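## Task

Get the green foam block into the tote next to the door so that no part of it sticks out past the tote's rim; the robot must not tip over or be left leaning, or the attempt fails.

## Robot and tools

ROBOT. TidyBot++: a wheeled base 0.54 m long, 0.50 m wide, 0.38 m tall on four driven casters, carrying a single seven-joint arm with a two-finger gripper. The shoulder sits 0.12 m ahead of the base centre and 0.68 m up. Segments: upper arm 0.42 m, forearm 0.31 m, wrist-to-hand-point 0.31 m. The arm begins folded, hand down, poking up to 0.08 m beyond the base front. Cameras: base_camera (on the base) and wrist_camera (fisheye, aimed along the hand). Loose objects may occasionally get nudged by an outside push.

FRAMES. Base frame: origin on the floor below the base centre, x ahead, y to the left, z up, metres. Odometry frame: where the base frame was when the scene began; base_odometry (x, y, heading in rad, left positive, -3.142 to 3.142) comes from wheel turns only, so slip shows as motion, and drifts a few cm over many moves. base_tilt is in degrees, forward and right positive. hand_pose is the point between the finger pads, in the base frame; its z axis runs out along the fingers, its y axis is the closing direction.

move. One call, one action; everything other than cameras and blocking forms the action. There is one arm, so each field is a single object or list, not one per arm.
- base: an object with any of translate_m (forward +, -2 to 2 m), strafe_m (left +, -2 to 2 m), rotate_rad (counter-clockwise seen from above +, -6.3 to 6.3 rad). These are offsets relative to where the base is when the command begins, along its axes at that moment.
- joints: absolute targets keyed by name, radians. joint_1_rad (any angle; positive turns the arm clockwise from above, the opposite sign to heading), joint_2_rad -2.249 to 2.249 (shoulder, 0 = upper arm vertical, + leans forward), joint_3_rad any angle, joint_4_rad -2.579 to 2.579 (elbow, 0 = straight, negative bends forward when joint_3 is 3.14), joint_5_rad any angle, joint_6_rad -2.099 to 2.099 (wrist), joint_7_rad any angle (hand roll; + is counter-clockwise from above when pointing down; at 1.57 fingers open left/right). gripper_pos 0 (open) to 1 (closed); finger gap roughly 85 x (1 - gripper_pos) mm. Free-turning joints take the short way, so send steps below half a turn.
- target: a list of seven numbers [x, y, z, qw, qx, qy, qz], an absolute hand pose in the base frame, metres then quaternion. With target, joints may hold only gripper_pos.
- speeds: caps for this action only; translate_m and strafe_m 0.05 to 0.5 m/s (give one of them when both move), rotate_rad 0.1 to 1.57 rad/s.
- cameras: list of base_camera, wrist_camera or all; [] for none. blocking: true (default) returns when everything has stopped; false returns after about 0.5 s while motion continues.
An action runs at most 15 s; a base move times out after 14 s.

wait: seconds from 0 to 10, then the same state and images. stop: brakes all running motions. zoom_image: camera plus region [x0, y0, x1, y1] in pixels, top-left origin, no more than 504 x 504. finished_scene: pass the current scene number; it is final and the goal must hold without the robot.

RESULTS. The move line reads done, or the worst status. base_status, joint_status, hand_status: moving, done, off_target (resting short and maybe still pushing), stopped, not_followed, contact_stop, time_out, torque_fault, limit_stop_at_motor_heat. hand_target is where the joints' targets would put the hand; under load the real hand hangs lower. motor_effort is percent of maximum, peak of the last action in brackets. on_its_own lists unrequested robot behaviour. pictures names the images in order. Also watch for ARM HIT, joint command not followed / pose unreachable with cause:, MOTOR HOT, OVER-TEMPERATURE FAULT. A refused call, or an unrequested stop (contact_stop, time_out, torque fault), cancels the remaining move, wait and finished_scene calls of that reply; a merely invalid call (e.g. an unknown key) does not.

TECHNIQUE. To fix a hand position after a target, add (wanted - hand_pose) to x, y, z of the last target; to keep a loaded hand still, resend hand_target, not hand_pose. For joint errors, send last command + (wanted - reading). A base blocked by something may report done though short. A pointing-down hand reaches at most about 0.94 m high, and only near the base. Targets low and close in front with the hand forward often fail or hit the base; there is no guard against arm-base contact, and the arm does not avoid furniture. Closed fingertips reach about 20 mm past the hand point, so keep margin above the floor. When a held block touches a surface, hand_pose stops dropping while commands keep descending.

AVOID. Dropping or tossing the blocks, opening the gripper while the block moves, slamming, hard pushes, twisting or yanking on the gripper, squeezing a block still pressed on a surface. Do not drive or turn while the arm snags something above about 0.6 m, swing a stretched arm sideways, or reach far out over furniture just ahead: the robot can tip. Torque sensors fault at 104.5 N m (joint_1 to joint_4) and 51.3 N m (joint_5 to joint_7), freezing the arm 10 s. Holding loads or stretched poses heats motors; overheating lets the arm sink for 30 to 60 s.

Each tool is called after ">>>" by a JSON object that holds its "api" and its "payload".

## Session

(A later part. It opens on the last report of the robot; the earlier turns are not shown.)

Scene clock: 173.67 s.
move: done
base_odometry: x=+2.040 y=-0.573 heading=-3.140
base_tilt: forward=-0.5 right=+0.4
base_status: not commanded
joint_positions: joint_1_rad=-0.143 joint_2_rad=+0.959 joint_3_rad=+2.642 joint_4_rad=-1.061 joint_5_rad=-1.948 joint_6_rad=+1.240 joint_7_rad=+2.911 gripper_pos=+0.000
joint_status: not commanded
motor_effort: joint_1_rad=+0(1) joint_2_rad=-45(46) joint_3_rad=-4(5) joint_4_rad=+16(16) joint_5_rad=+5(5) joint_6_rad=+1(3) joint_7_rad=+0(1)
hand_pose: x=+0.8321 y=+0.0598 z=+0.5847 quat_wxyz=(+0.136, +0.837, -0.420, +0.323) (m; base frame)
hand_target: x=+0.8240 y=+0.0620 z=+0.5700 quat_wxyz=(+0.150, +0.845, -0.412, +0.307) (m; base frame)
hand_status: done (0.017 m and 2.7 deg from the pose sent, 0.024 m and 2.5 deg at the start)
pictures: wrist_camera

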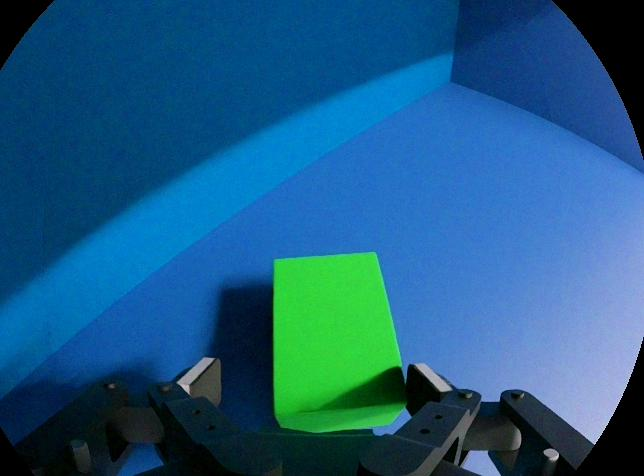

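>>> {"api": "move", "payload": {"target": [0.838, 0.02, 0.55, 0.150, 0.845, -0.412, 0.307], "cameras": ["wrist_camera"]}}

Scene clock: 180.67 s.
move: off_target
base_odometry: x=+2.039 y=-0.573 heading=-3.140
base_tilt: forward=-0.5 right=+0.5
base_status: not commanded
joint_positions: joint_1_rad=-0.081 joint_2_rad=+0.963 joint_3_rad=+2.642 joint_4_rad=-1.062 joint_5_rad=-1.948 joint_6_rad=+1.223 joint_7_rad=+2.913 gripper_pos=+0.000
joint_status: not commanded
motor_effort: joint_1_rad=+1(3) joint_2_rad=-45(46) joint_3_rad=-4(5) joint_4_rad=+16(17) joint_5_rad=+5(6) joint_6_rad=+1(2) joint_7_rad=+0(1)
hand_pose: x=+0.8373 y=+0.0194 z=+0.5808 quat_wxyz=(+0.140, +0.827, -0.441, +0.319) (m; base frame)
hand_target: x=+0.8380 y=+0.0200 z=+0.5500 quat_wxyz=(+0.150, +0.845, -0.412, +0.307) (m; base frame)
hand_status: off_target (0.031 m and 4.3 deg from the pose sent, 0.053 m and 2.7 deg at the start)
pictures: wrist_camera

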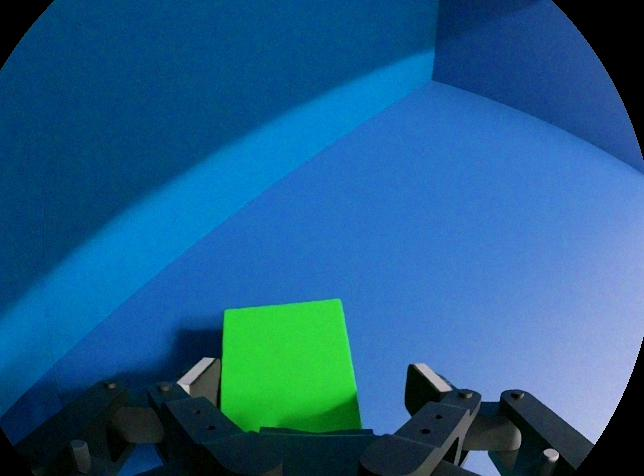

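>>> {"api": "move", "payload": {"target": [0.850, 0.030, 0.51, 0.150, 0.845, -0.412, 0.307], "cameras": ["wrist_camera"]}}

Scene clock: 186.03 s.
move: off_target
base_odometry: x=+2.039 y=-0.573 heading=-3.140
base_tilt: forward=-0.5 right=+0.4
base_status: not commanded
joint_positions: joint_1_rad=-0.090 joint_2_rad=+1.030 joint_3_rad=+2.640 joint_4_rad=-1.021 joint_5_rad=-1.934 joint_6_rad=+1.220 joint_7_rad=+2.913 gripper_pos=+0.000
joint_status: not commanded
motor_effort: joint_1_rad=+1(5) joint_2_rad=-38(48) joint_3_rad=-4(5) joint_4_rad=+13(16) joint_5_rad=+2(5) joint_6_rad=+0(4) joint_7_rad=-1(2)
hand_pose: x=+0.8446 y=+0.0233 z=+0.5483 quat_wxyz=(+0.145, +0.831, -0.440, +0.309) (m; base frame)
hand_target: x=+0.8500 y=+0.0300 z=+0.5100 quat_wxyz=(+0.150, +0.845, -0.412, +0.307) (m; base frame)
hand_status: off_target (0.039 m and 3.6 deg from the pose sent, 0.073 m and 4.3 deg at the start)
pictures: wrist_camera

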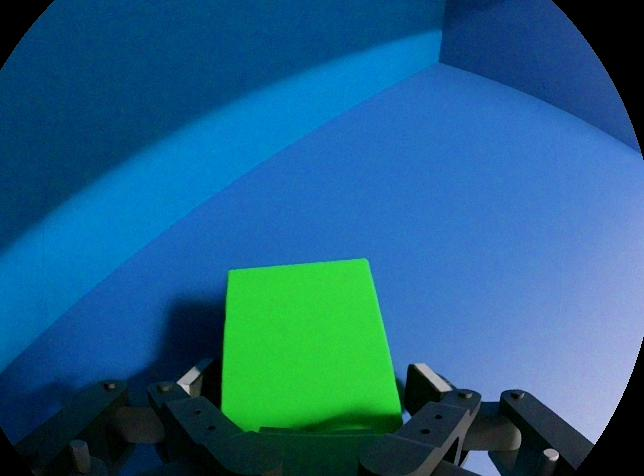

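>>> {"api": "move", "payload": {"target": [0.852, 0.032, 0.488, 0.150, 0.845, -0.412, 0.307], "cameras": ["wrist_camera"]}}

Scene clock: 190.23 s.
move: off_target
base_odometry: x=+2.039 y=-0.573 heading=-3.140
base_tilt: forward=-0.5 right=+0.5
base_status: not commanded
joint_positions: joint_1_rad=-0.091 joint_2_rad=+1.035 joint_3_rad=+2.640 joint_4_rad=-1.018 joint_5_rad=-1.920 joint_6_rad=+1.220 joint_7_rad=+2.911 gripper_pos=+0.000
joint_status: not commanded
motor_effort: joint_1_rad=+2(2) joint_2_rad=-37(39) joint_3_rad=-4(4) joint_4_rad=+12(13) joint_5_rad=+2(3) joint_6_rad=+0(2) joint_7_rad=-1(1)
hand_pose: x=+0.8472 y=+0.0225 z=+0.5482 quat_wxyz=(+0.147, +0.830, -0.437, +0.314) (m; base frame)
hand_target: x=+0.8520 y=+0.0320 z=+0.4880 quat_wxyz=(+0.150, +0.845, -0.412, +0.307) (m; base frame)
hand_status: off_target (0.061 m and 3.4 deg from the pose sent, 0.061 m and 3.6 deg at the start)
pictures: wrist_camera

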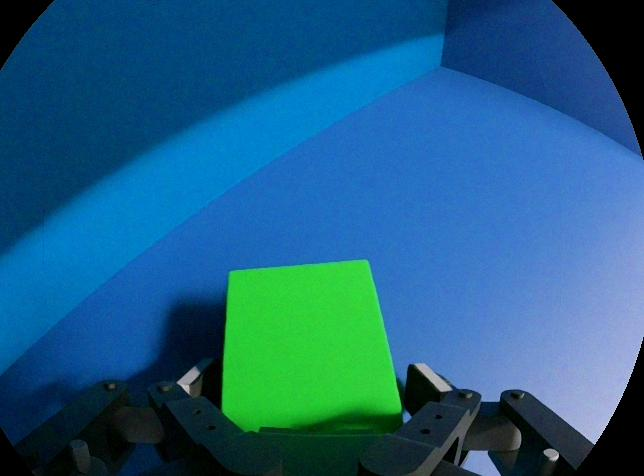

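>>> {"api": "move", "payload": {"target": [0.852, 0.031, 0.525, 0.150, 0.845, -0.412, 0.307], "cameras": []}}

>>> {"api": "move", "payload": {"joints": {"gripper_pos":1}, "cameras": ["wrist_camera"]}}

Scene clock: 200.07 s.
move: off_target
base_odometry: x=+2.039 y=-0.573 heading=-3.140
base_tilt: forward=-0.5 right=+0.4
base_status: not commanded
joint_positions: joint_1_rad=-0.091 joint_2_rad=+1.036 joint_3_rad=+2.640 joint_4_rad=-1.015 joint_5_rad=-1.920 joint_6_rad=+1.220 joint_7_rad=+2.925 gripper_pos=+0.000
joint_status: not commanded
motor_effort: joint_1_rad=+1(2) joint_2_rad=-44(46) joint_3_rad=-4(4) joint_4_rad=+15(15) joint_5_rad=+5(5) joint_6_rad=+0(1) joint_7_rad=-1(1)
hand_pose: x=+0.8481 y=+0.0225 z=+0.5485 quat_wxyz=(+0.149, +0.833, -0.432, +0.313) (m; base frame)
hand_target: x=+0.8520 y=+0.0310 z=+0.5250 quat_wxyz=(+0.150, +0.845, -0.412, +0.307) (m; base frame)
hand_status: off_target (0.025 m and 2.8 deg from the pose sent, 0.025 m and 3.4 deg at the start)
pictures: none
No camera images: "cameras" was empty.

Scene clock: 201.17 s.
move: off_target
base_odometry: x=+2.039 y=-0.573 heading=-3.140
base_tilt: forward=-0.5 right=+0.4
base_status: not commanded
joint_positions: joint_1_rad=-0.092 joint_2_rad=+1.031 joint_3_rad=+2.639 joint_4_rad=-1.005 joint_5_rad=-1.920 joint_6_rad=+1.220 joint_7_rad=+2.925 gripper_pos=+0.359
joint_status: gripper_pos off_target (ended at +0.359, target +1.000)
motor_effort: joint_1_rad=+0(3) joint_2_rad=-41(44) joint_3_rad=-4(5) joint_4_rad=+14(15) joint_5_rad=+3(4) joint_6_rad=+0(2) joint_7_rad=-1(1)
hand_pose: x=+0.8515 y=+0.0229 z=+0.5549 quat_wxyz=(+0.145, +0.830, -0.435, +0.317) (m; base frame)
hand_target: x=+0.8520 y=+0.0310 z=+0.5250 quat_wxyz=(+0.150, +0.845, -0.412, +0.307) (m; base frame)
hand_status: not commanded
pictures: wrist_camera

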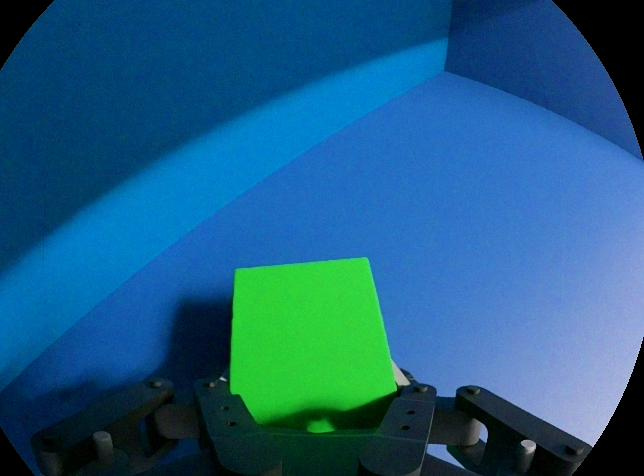

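>>> {"api": "move", "payload": {"target": [0.82, 0.035, 0.64, 0.150, 0.845, -0.412, 0.307], "cameras": ["wrist_camera"]}}

Scene clock: 205.43 s.
move: done
base_odometry: x=+2.039 y=-0.573 heading=-3.140
base_tilt: forward=-0.5 right=+0.4
base_status: not commanded
joint_positions: joint_1_rad=-0.092 joint_2_rad=+0.887 joint_3_rad=+2.590 joint_4_rad=-1.017 joint_5_rad=-1.922 joint_6_rad=+1.282 joint_7_rad=+3.010 gripper_pos=+0.359
joint_status: not commanded
motor_effort: joint_1_rad=+1(1) joint_2_rad=-47(55) joint_3_rad=-5(6) joint_4_rad=+18(20) joint_5_rad=+6(6) joint_6_rad=+0(2) joint_7_rad=-1(1)
hand_pose: x=+0.8438 y=+0.0348 z=+0.6558 quat_wxyz=(+0.133, +0.831, -0.413, +0.348) (m; base frame)
hand_target: x=+0.8200 y=+0.0350 z=+0.6400 quat_wxyz=(+0.150, +0.845, -0.412, +0.307) (m; base frame)
hand_status: done (0.029 m and 5.3 deg from the pose sent, 0.092 m and 3.4 deg at the start)
pictures: wrist_camera

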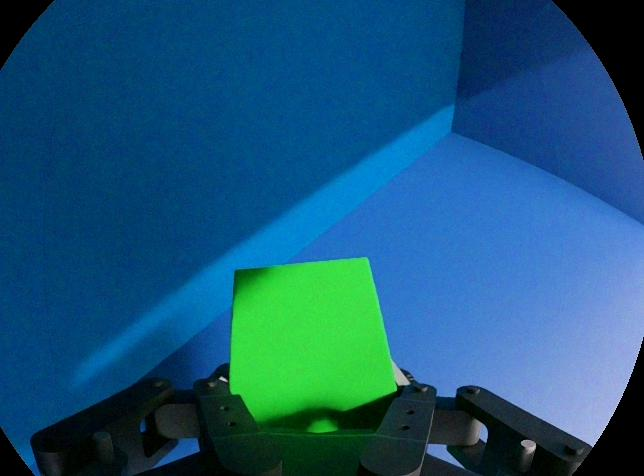

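>>> {"api": "move", "payload": {"base": {"translate_m":-0.5}, "speeds": {"translate_m":0.3}, "cameras": []}}

>>> {"api": "move", "payload": {"target": [0.6, 0, 0.68, 0, 0.924, 0, 0.383], "cameras": ["wrist_camera"]}}

>>> {"api": "move", "payload": {"base": {"strafe_m":-1.98}}}

Scene clock: 219.80 s.
move: done
base_odometry: x=+2.540 y=-0.572 heading=-3.140
base_tilt: forward=-0.5 right=+0.5
base_status: done
joint_positions: joint_1_rad=-0.090 joint_2_rad=+0.885 joint_3_rad=+2.587 joint_4_rad=-1.017 joint_5_rad=-1.922 joint_6_rad=+1.285 joint_7_rad=+3.011 gripper_pos=+0.359
joint_status: not commanded
motor_effort: joint_1_rad=+0(4) joint_2_rad=-44(47) joint_3_rad=-4(6) joint_4_rad=+16(17) joint_5_rad=+6(6) joint_6_rad=+0(2) joint_7_rad=-1(1)
hand_pose: x=+0.8431 y=+0.0345 z=+0.6572 quat_wxyz=(+0.133, +0.831, -0.413, +0.347) (m; base frame)
hand_target: x=+0.8200 y=+0.0350 z=+0.6400 quat_wxyz=(+0.150, +0.845, -0.412, +0.307) (m; base frame)
hand_status: not commanded
pictures: none
No camera images: "cameras" was empty.

Scene clock: 222.83 s.
move: done
base_odometry: x=+2.540 y=-0.572 heading=-3.140
base_tilt: forward=-0.5 right=+0.4
base_status: not commanded
joint_positions: joint_1_rad=-0.001 joint_2_rad=+0.062 joint_3_rad=+3.113 joint_4_rad=-2.202 joint_5_rad=-0.116 joint_6_rad=-0.029 joint_7_rad=+1.652 gripper_pos=+0.359
joint_status: not commanded
motor_effort: joint_1_rad=+1(1) joint_2_rad=-19(45) joint_3_rad=+0(5) joint_4_rad=+18(20) joint_5_rad=+0(7) joint_6_rad=+7(8) joint_7_rad=-1(1)
hand_pose: x=+0.6200 y=+0.0171 z=+0.6953 quat_wxyz=(-0.016, +0.911, -0.002, +0.412) (m; base frame)
hand_target: x=+0.6000 y=+0.0000 z=+0.6800 quat_wxyz=(+0.000, +0.924, +0.000, +0.383) (m; base frame)
hand_status: done (0.030 m and 4.0 deg from the pose sent, 0.247 m and 51.4 deg at the start)
pictures: wrist_camera

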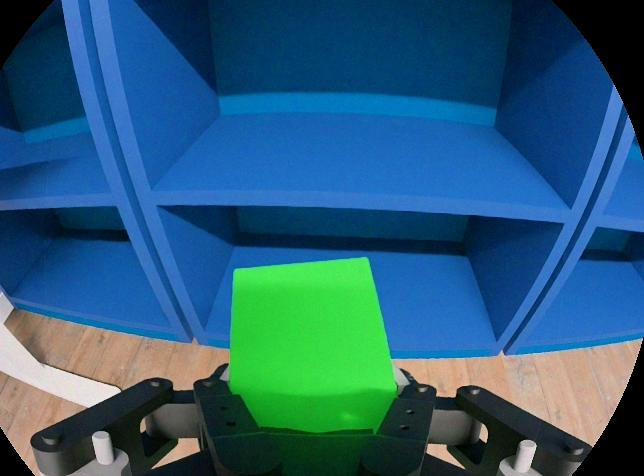

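Scene clock: 228.20 s.
move: done
base_odometry: x=+2.537 y=+1.408 heading=-3.140
base_tilt: forward=-0.5 right=+0.5
base_status: done
joint_positions: joint_1_rad=+0.006 joint_2_rad=+0.061 joint_3_rad=+3.120 joint_4_rad=-2.202 joint_5_rad=-0.114 joint_6_rad=-0.032 joint_7_rad=+1.650 gripper_pos=+0.359
joint_status: not commanded
motor_effort: joint_1_rad=+0(3) joint_2_rad=-19(20) joint_3_rad=+0(2) joint_4_rad=+18(18) joint_5_rad=-1(1) joint_6_rad=+7(7) joint_7_rad=+0(1)
hand_pose: x=+0.6197 y=+0.0103 z=+0.6950 quat_wxyz=(-0.013, +0.912, -0.008, +0.411) (m; base frame)
hand_target: x=+0.6000 y=+0.0000 z=+0.6800 quat_wxyz=(+0.000, +0.924, +0.000, +0.383) (m; base frame)
hand_status: not commanded
pictures: base_camera, wrist_camera

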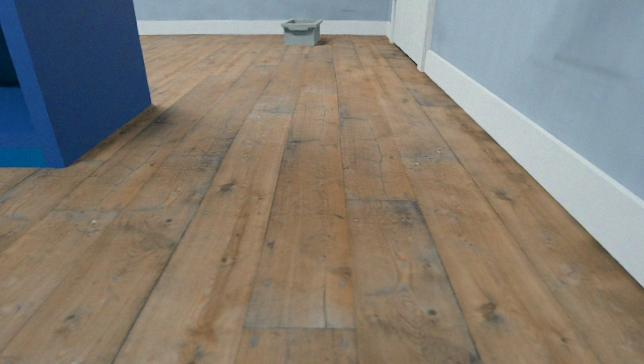

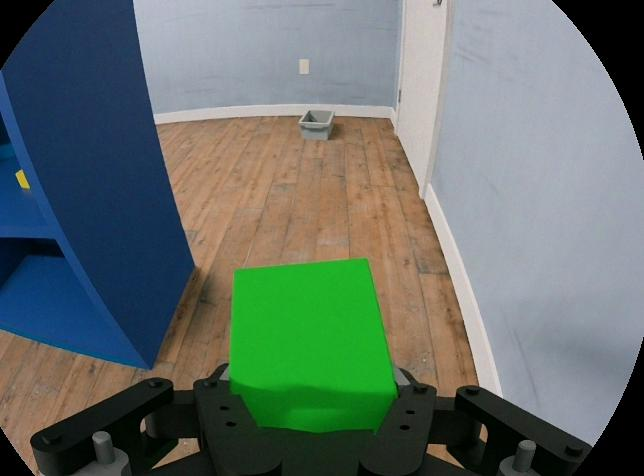

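>>> {"api": "move", "payload": {"base": {"translate_m":1.75}}}

Scene clock: 236.27 s.
move: done
base_odometry: x=+0.787 y=+1.406 heading=-3.141
base_tilt: forward=-0.5 right=+0.4
base_status: done
joint_positions: joint_1_rad=+0.006 joint_2_rad=+0.056 joint_3_rad=+3.120 joint_4_rad=-2.204 joint_5_rad=-0.114 joint_6_rad=-0.035 joint_7_rad=+1.650 gripper_pos=+0.359
joint_status: not commanded
motor_effort: joint_1_rad=+1(1) joint_2_rad=-19(21) joint_3_rad=+0(1) joint_4_rad=+18(19) joint_5_rad=-1(1) joint_6_rad=+6(7) joint_7_rad=-1(1)
hand_pose: x=+0.6183 y=+0.0104 z=+0.6959 quat_wxyz=(-0.013, +0.912, -0.008, +0.411) (m; base frame)
hand_target: x=+0.6000 y=+0.0000 z=+0.6800 quat_wxyz=(+0.000, +0.924, +0.000, +0.383) (m; base frame)
hand_status: not commanded
pictures: base_camera, wrist_camera

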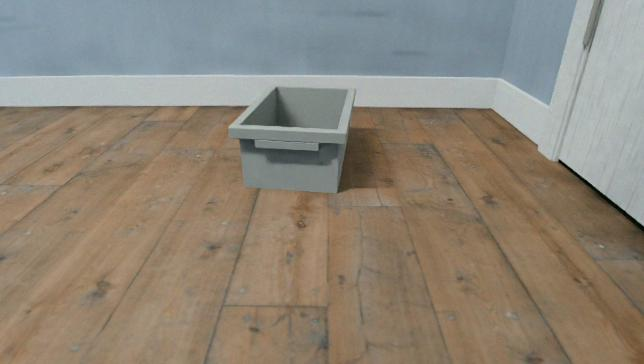

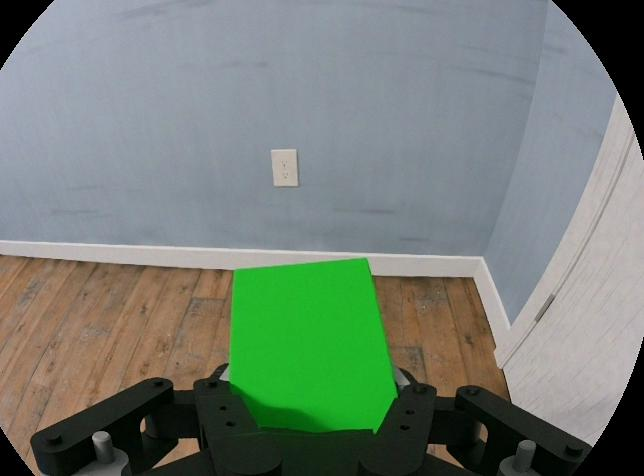

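>>> {"api": "move", "payload": {"base": {"translate_m":0.15,"strafe_m":0.055}, "cameras": []}}

>>> {"api": "move", "payload": {"target": [0.82, 0, 0.30, 0, 0.924, 0, 0.383]}}

Scene clock: 251.83 s.
move: done
base_odometry: x=+0.637 y=+1.351 heading=-3.141
base_tilt: forward=-0.6 right=+0.4
base_status: done
joint_positions: joint_1_rad=+0.006 joint_2_rad=+0.054 joint_3_rad=+3.120 joint_4_rad=-2.205 joint_5_rad=-0.114 joint_6_rad=-0.036 joint_7_rad=+1.650 gripper_pos=+0.359
joint_status: not commanded
motor_effort: joint_1_rad=+0(1) joint_2_rad=-19(21) joint_3_rad=+0(1) joint_4_rad=+18(19) joint_5_rad=+0(1) joint_6_rad=+7(7) joint_7_rad=-1(1)
hand_pose: x=+0.6175 y=+0.0104 z=+0.6962 quat_wxyz=(-0.013, +0.912, -0.008, +0.411) (m; base frame)
hand_target: x=+0.6000 y=+0.0000 z=+0.6800 quat_wxyz=(+0.000, +0.924, +0.000, +0.383) (m; base frame)
hand_status: not commanded
pictures: none
No camera images: "cameras" was empty.

Scene clock: 254.30 s.
move: done
base_odometry: x=+0.637 y=+1.351 heading=-3.141
base_tilt: forward=-0.5 right=+0.5
base_status: not commanded
joint_positions: joint_1_rad=+0.006 joint_2_rad=+1.196 joint_3_rad=+3.135 joint_4_rad=-1.656 joint_5_rad=-0.068 joint_6_rad=+0.455 joint_7_rad=+1.596 gripper_pos=+0.359
joint_status: not commanded
motor_effort: joint_1_rad=+1(1) joint_2_rad=-42(44) joint_3_rad=-1(2) joint_4_rad=+8(18) joint_5_rad=-1(1) joint_6_rad=+7(7) joint_7_rad=-1(1)
hand_pose: x=+0.8110 y=-0.0081 z=+0.3056 quat_wxyz=(+0.005, +0.931, -0.025, +0.363) (m; base frame)
hand_target: x=+0.8200 y=+0.0000 z=+0.3000 quat_wxyz=(+0.000, +0.924, +0.000, +0.383) (m; base frame)
hand_status: done (0.013 m and 3.8 deg from the pose sent, 0.445 m and 3.9 deg at the start)
pictures: base_camera, wrist_camera

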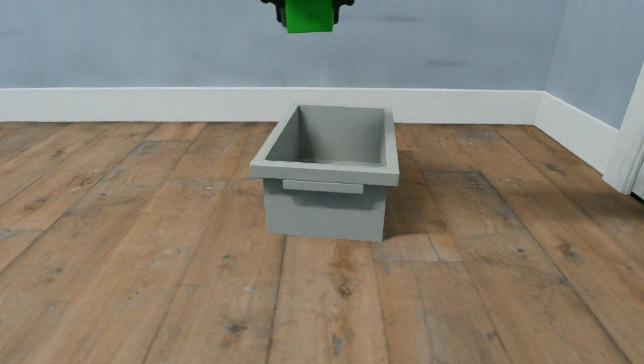

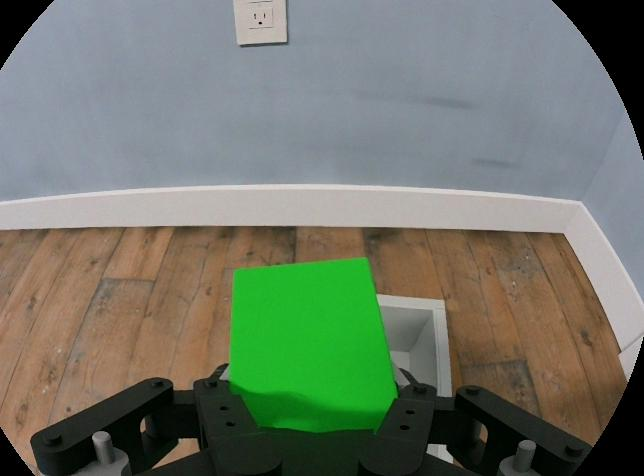

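>>> {"api": "move", "payload": {"base": {"rotate_rad":-0.12,"strafe_m":0.055,"translate_m":0.02}, "cameras": []}}

>>> {"api": "move", "payload": {"target": [0.84, 0, 0.24, 0, 0.924, 0, 0.383]}}

Scene clock: 263.57 s.
move: done
base_odometry: x=+0.616 y=+1.296 heading=+3.021
base_tilt: forward=-0.5 right=+0.4
base_status: done
joint_positions: joint_1_rad=-0.002 joint_2_rad=+1.196 joint_3_rad=+3.150 joint_4_rad=-1.652 joint_5_rad=-0.064 joint_6_rad=+0.460 joint_7_rad=+1.595 gripper_pos=+0.359
joint_status: not commanded
motor_effort: joint_1_rad=+1(5) joint_2_rad=-42(43) joint_3_rad=-1(4) joint_4_rad=+9(10) joint_5_rad=+0(1) joint_6_rad=+6(7) joint_7_rad=-1(1)
hand_pose: x=+0.8140 y=-0.0111 z=+0.3077 quat_wxyz=(+0.011, +0.930, -0.020, +0.367) (m; base frame)
hand_target: x=+0.8200 y=+0.0000 z=+0.3000 quat_wxyz=(+0.000, +0.924, +0.000, +0.383) (m; base frame)
hand_status: not commanded
pictures: none
No camera images: "cameras" was empty.

Scene clock: 264.97 s.
move: done
base_odometry: x=+0.616 y=+1.296 heading=+3.021
base_tilt: forward=-0.5 right=+0.4
base_status: not commanded
joint_positions: joint_1_rad=-0.002 joint_2_rad=+1.352 joint_3_rad=+3.150 joint_4_rad=-1.492 joint_5_rad=-0.064 joint_6_rad=+0.460 joint_7_rad=+1.588 gripper_pos=+0.359
joint_status: not commanded
motor_effort: joint_1_rad=+0(1) joint_2_rad=-44(47) joint_3_rad=-1(2) joint_4_rad=+9(10) joint_5_rad=-1(1) joint_6_rad=+6(7) joint_7_rad=+0(1)
hand_pose: x=+0.8357 y=-0.0109 z=+0.2465 quat_wxyz=(+0.010, +0.929, -0.022, +0.370) (m; base frame)
hand_target: x=+0.8400 y=+0.0000 z=+0.2400 quat_wxyz=(+0.000, +0.924, +0.000, +0.383) (m; base frame)
hand_status: done (0.013 m and 3.2 deg from the pose sent, 0.073 m and 3.2 deg at the start)
pictures: base_camera, wrist_camera

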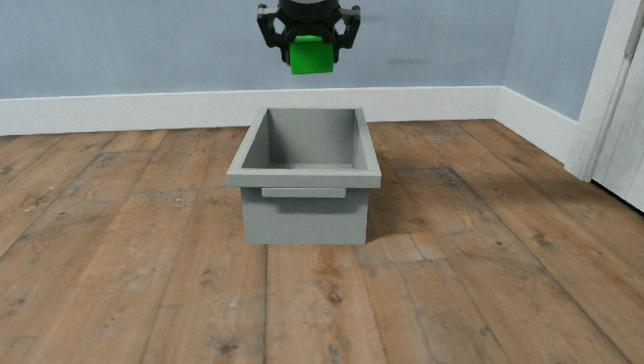

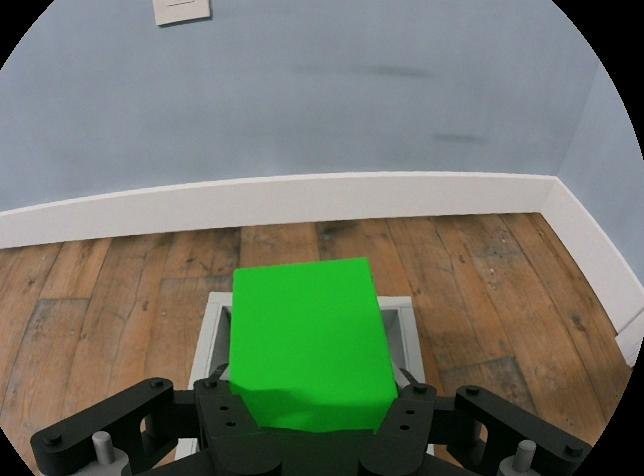

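>>> {"api": "move", "payload": {"target": [0.85, 0, 0.145, 0, 0.924, 0, 0.383]}}

>>> {"api": "move", "payload": {"target": [0.85, 0, 0.10, 0, 0.924, 0, 0.383]}}

Scene clock: 270.10 s.
move: done
base_odometry: x=+0.616 y=+1.296 heading=+3.021
base_tilt: forward=-0.5 right=+0.4
base_status: not commanded
joint_positions: joint_1_rad=-0.002 joint_2_rad=+1.585 joint_3_rad=+3.150 joint_4_rad=-1.256 joint_5_rad=-0.064 joint_6_rad=+0.460 joint_7_rad=+1.582 gripper_pos=+0.359
joint_status: not commanded
motor_effort: joint_1_rad=+1(1) joint_2_rad=-45(48) joint_3_rad=-1(1) joint_4_rad=+9(10) joint_5_rad=-1(1) joint_6_rad=+6(7) joint_7_rad=+0(1)
hand_pose: x=+0.8472 y=-0.0104 z=+0.1499 quat_wxyz=(+0.008, +0.928, -0.024, +0.371) (m; base frame)
hand_target: x=+0.8500 y=+0.0000 z=+0.1450 quat_wxyz=(+0.000, +0.924, +0.000, +0.383) (m; base frame)
hand_status: done (0.012 m and 3.2 deg from the pose sent, 0.103 m and 3.2 deg at the start)
pictures: base_camera, wrist_camera

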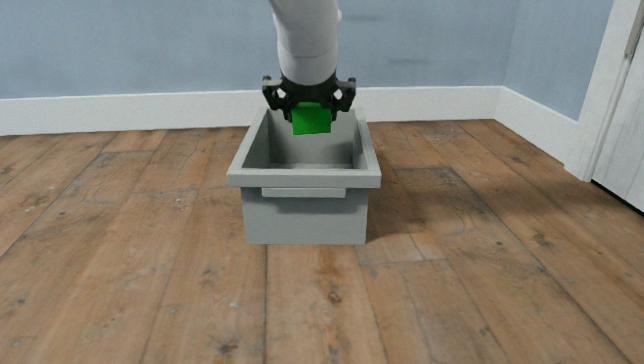

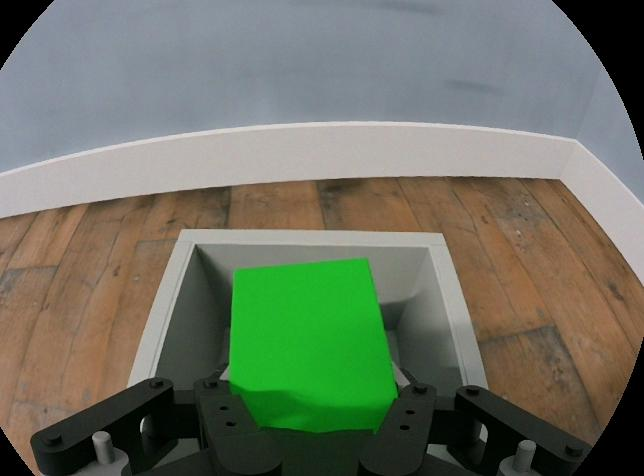

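Scene clock: 271.40 s.
move: done
base_odometry: x=+0.616 y=+1.296 heading=+3.021
base_tilt: forward=-0.5 right=+0.4
base_status: not commanded
joint_positions: joint_1_rad=-0.002 joint_2_rad=+1.688 joint_3_rad=+3.150 joint_4_rad=-1.128 joint_5_rad=-0.064 joint_6_rad=+0.460 joint_7_rad=+1.579 gripper_pos=+0.359
joint_status: not commanded
motor_effort: joint_1_rad=+1(1) joint_2_rad=-45(47) joint_3_rad=-1(2) joint_4_rad=+10(11) joint_5_rad=-1(1) joint_6_rad=+7(7) joint_7_rad=-1(1)
hand_pose: x=+0.8572 y=-0.0100 z=+0.1144 quat_wxyz=(+0.007, +0.924, -0.025, +0.382) (m; base frame)
hand_target: x=+0.8500 y=+0.0000 z=+0.1000 quat_wxyz=(+0.000, +0.924, +0.000, +0.383) (m; base frame)
hand_status: done (0.019 m and 3.0 deg from the pose sent, 0.051 m and 3.2 deg at the start)
pictures: base_camera, wrist_camera

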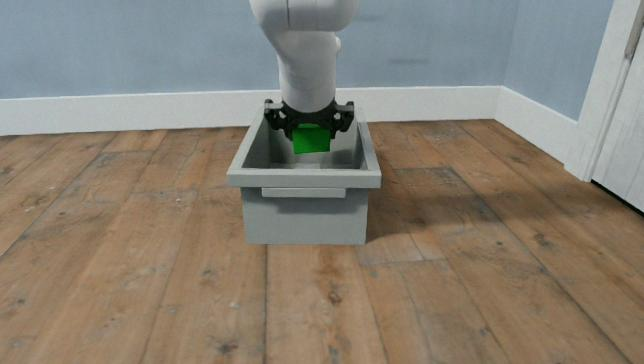

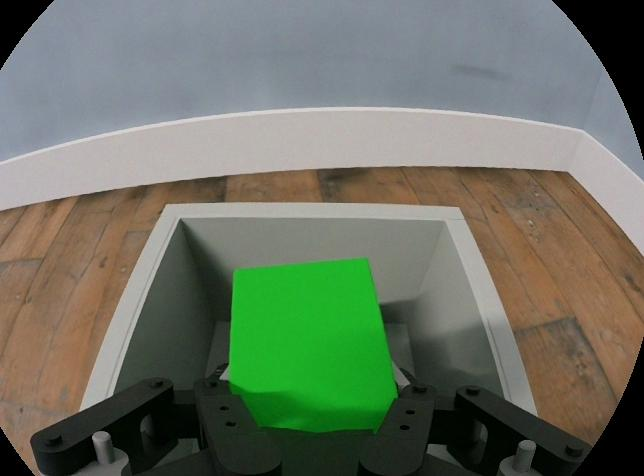

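>>> {"api": "move", "payload": {"target": [0.835, 0, 0.06, 0, 0.924, 0, 0.383]}}

Scene clock: 275.60 s.
move: done
base_odometry: x=+0.616 y=+1.296 heading=+3.021
base_tilt: forward=-0.5 right=+0.4
base_status: not commanded
joint_positions: joint_1_rad=-0.002 joint_2_rad=+1.784 joint_3_rad=+3.150 joint_4_rad=-1.060 joint_5_rad=-0.064 joint_6_rad=+0.463 joint_7_rad=+1.575 gripper_pos=+0.359
joint_status: not commanded
motor_effort: joint_1_rad=+0(1) joint_2_rad=-44(47) joint_3_rad=-1(1) joint_4_rad=+9(11) joint_5_rad=+0(1) joint_6_rad=+5(7) joint_7_rad=-1(1)
hand_pose: x=+0.8364 y=-0.0101 z=+0.0663 quat_wxyz=(+0.007, +0.928, -0.027, +0.371) (m; base frame)
hand_target: x=+0.8350 y=+0.0000 z=+0.0600 quat_wxyz=(+0.000, +0.924, +0.000, +0.383) (m; base frame)
hand_status: done (0.012 m and 3.5 deg from the pose sent, 0.060 m and 3.0 deg at the start)
pictures: base_camera, wrist_camera

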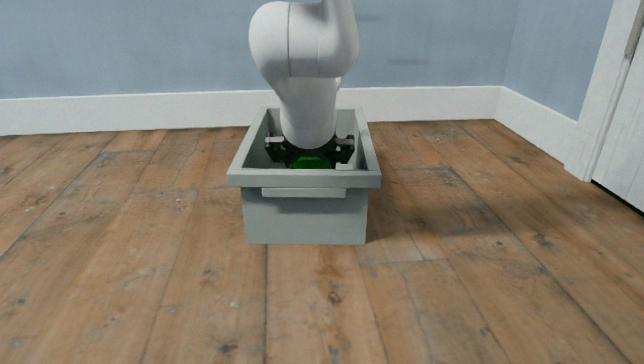

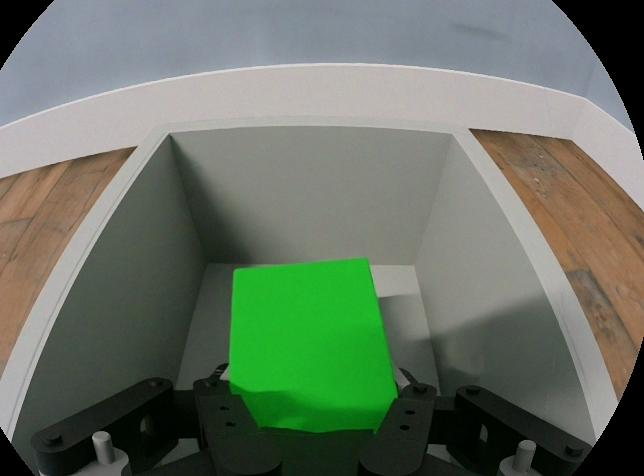

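>>> {"api": "move", "payload": {"joints": {"gripper_pos":0.1}, "cameras": ["wrist_camera"]}}

>>> {"api": "move", "payload": {"target": [0.80, 0, 0.32, 0, 0.924, 0, 0.383]}}

Scene clock: 280.10 s.
move: done
base_odometry: x=+0.616 y=+1.296 heading=+3.021
base_tilt: forward=-0.5 right=+0.4
base_status: not commanded
joint_positions: joint_1_rad=-0.002 joint_2_rad=+1.784 joint_3_rad=+3.150 joint_4_rad=-1.060 joint_5_rad=-0.064 joint_6_rad=+0.463 joint_7_rad=+1.575 gripper_pos=+0.100
joint_status: all done
motor_effort: joint_1_rad=+1(1) joint_2_rad=-44(44) joint_3_rad=-1(2) joint_4_rad=+9(10) joint_5_rad=+0(1) joint_6_rad=+6(7) joint_7_rad=-1(1)
hand_pose: x=+0.8364 y=-0.0101 z=+0.0663 quat_wxyz=(+0.007, +0.928, -0.027, +0.371) (m; base frame)
hand_target: x=+0.8350 y=+0.0000 z=+0.0600 quat_wxyz=(+0.000, +0.924, +0.000, +0.383) (m; base frame)
hand_status: not commanded
pictures: wrist_camera

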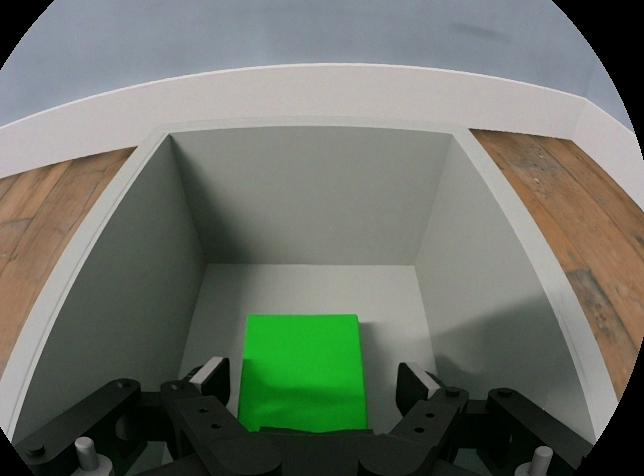

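Scene clock: 282.07 s.
move: done
base_odometry: x=+0.616 y=+1.296 heading=+3.021
base_tilt: forward=-0.5 right=+0.4
base_status: not commanded
joint_positions: joint_1_rad=-0.002 joint_2_rad=+1.175 joint_3_rad=+3.150 joint_4_rad=-1.717 joint_5_rad=-0.064 joint_6_rad=+0.496 joint_7_rad=+1.575 gripper_pos=+0.100
joint_status: not commanded
motor_effort: joint_1_rad=+1(1) joint_2_rad=-40(46) joint_3_rad=-1(2) joint_4_rad=+8(10) joint_5_rad=+0(1) joint_6_rad=+6(7) joint_7_rad=-1(1)
hand_pose: x=+0.7954 y=-0.0121 z=+0.3103 quat_wxyz=(+0.009, +0.931, -0.029, +0.364) (m; base frame)
hand_target: x=+0.8000 y=+0.0000 z=+0.3200 quat_wxyz=(+0.000, +0.924, +0.000, +0.383) (m; base frame)
hand_status: done (0.016 m and 4.2 deg from the pose sent, 0.256 m and 3.5 deg at the start)
pictures: base_camera, wrist_camera

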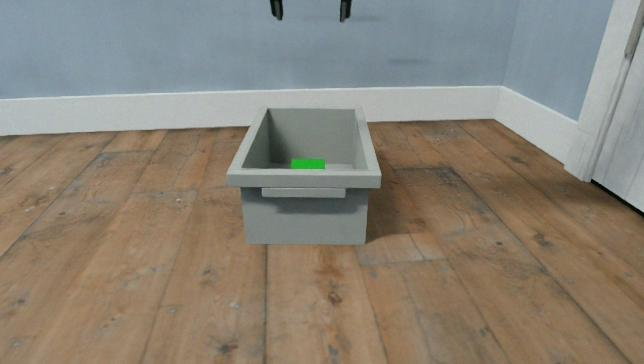

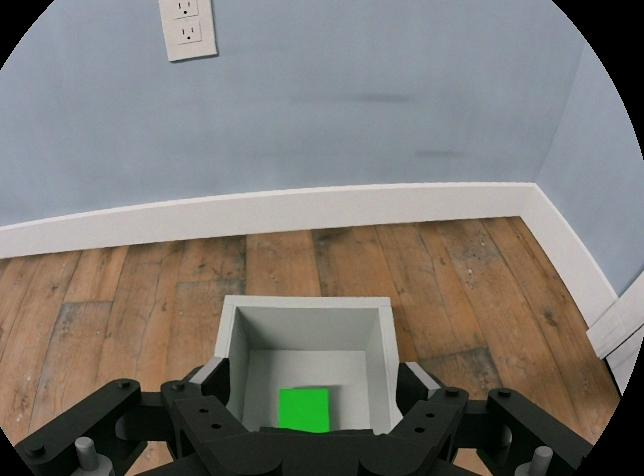

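In the tote.

>>> {"api": "finished_scene", "payload": {"scene": 2}}

The scene is finished: the task was done.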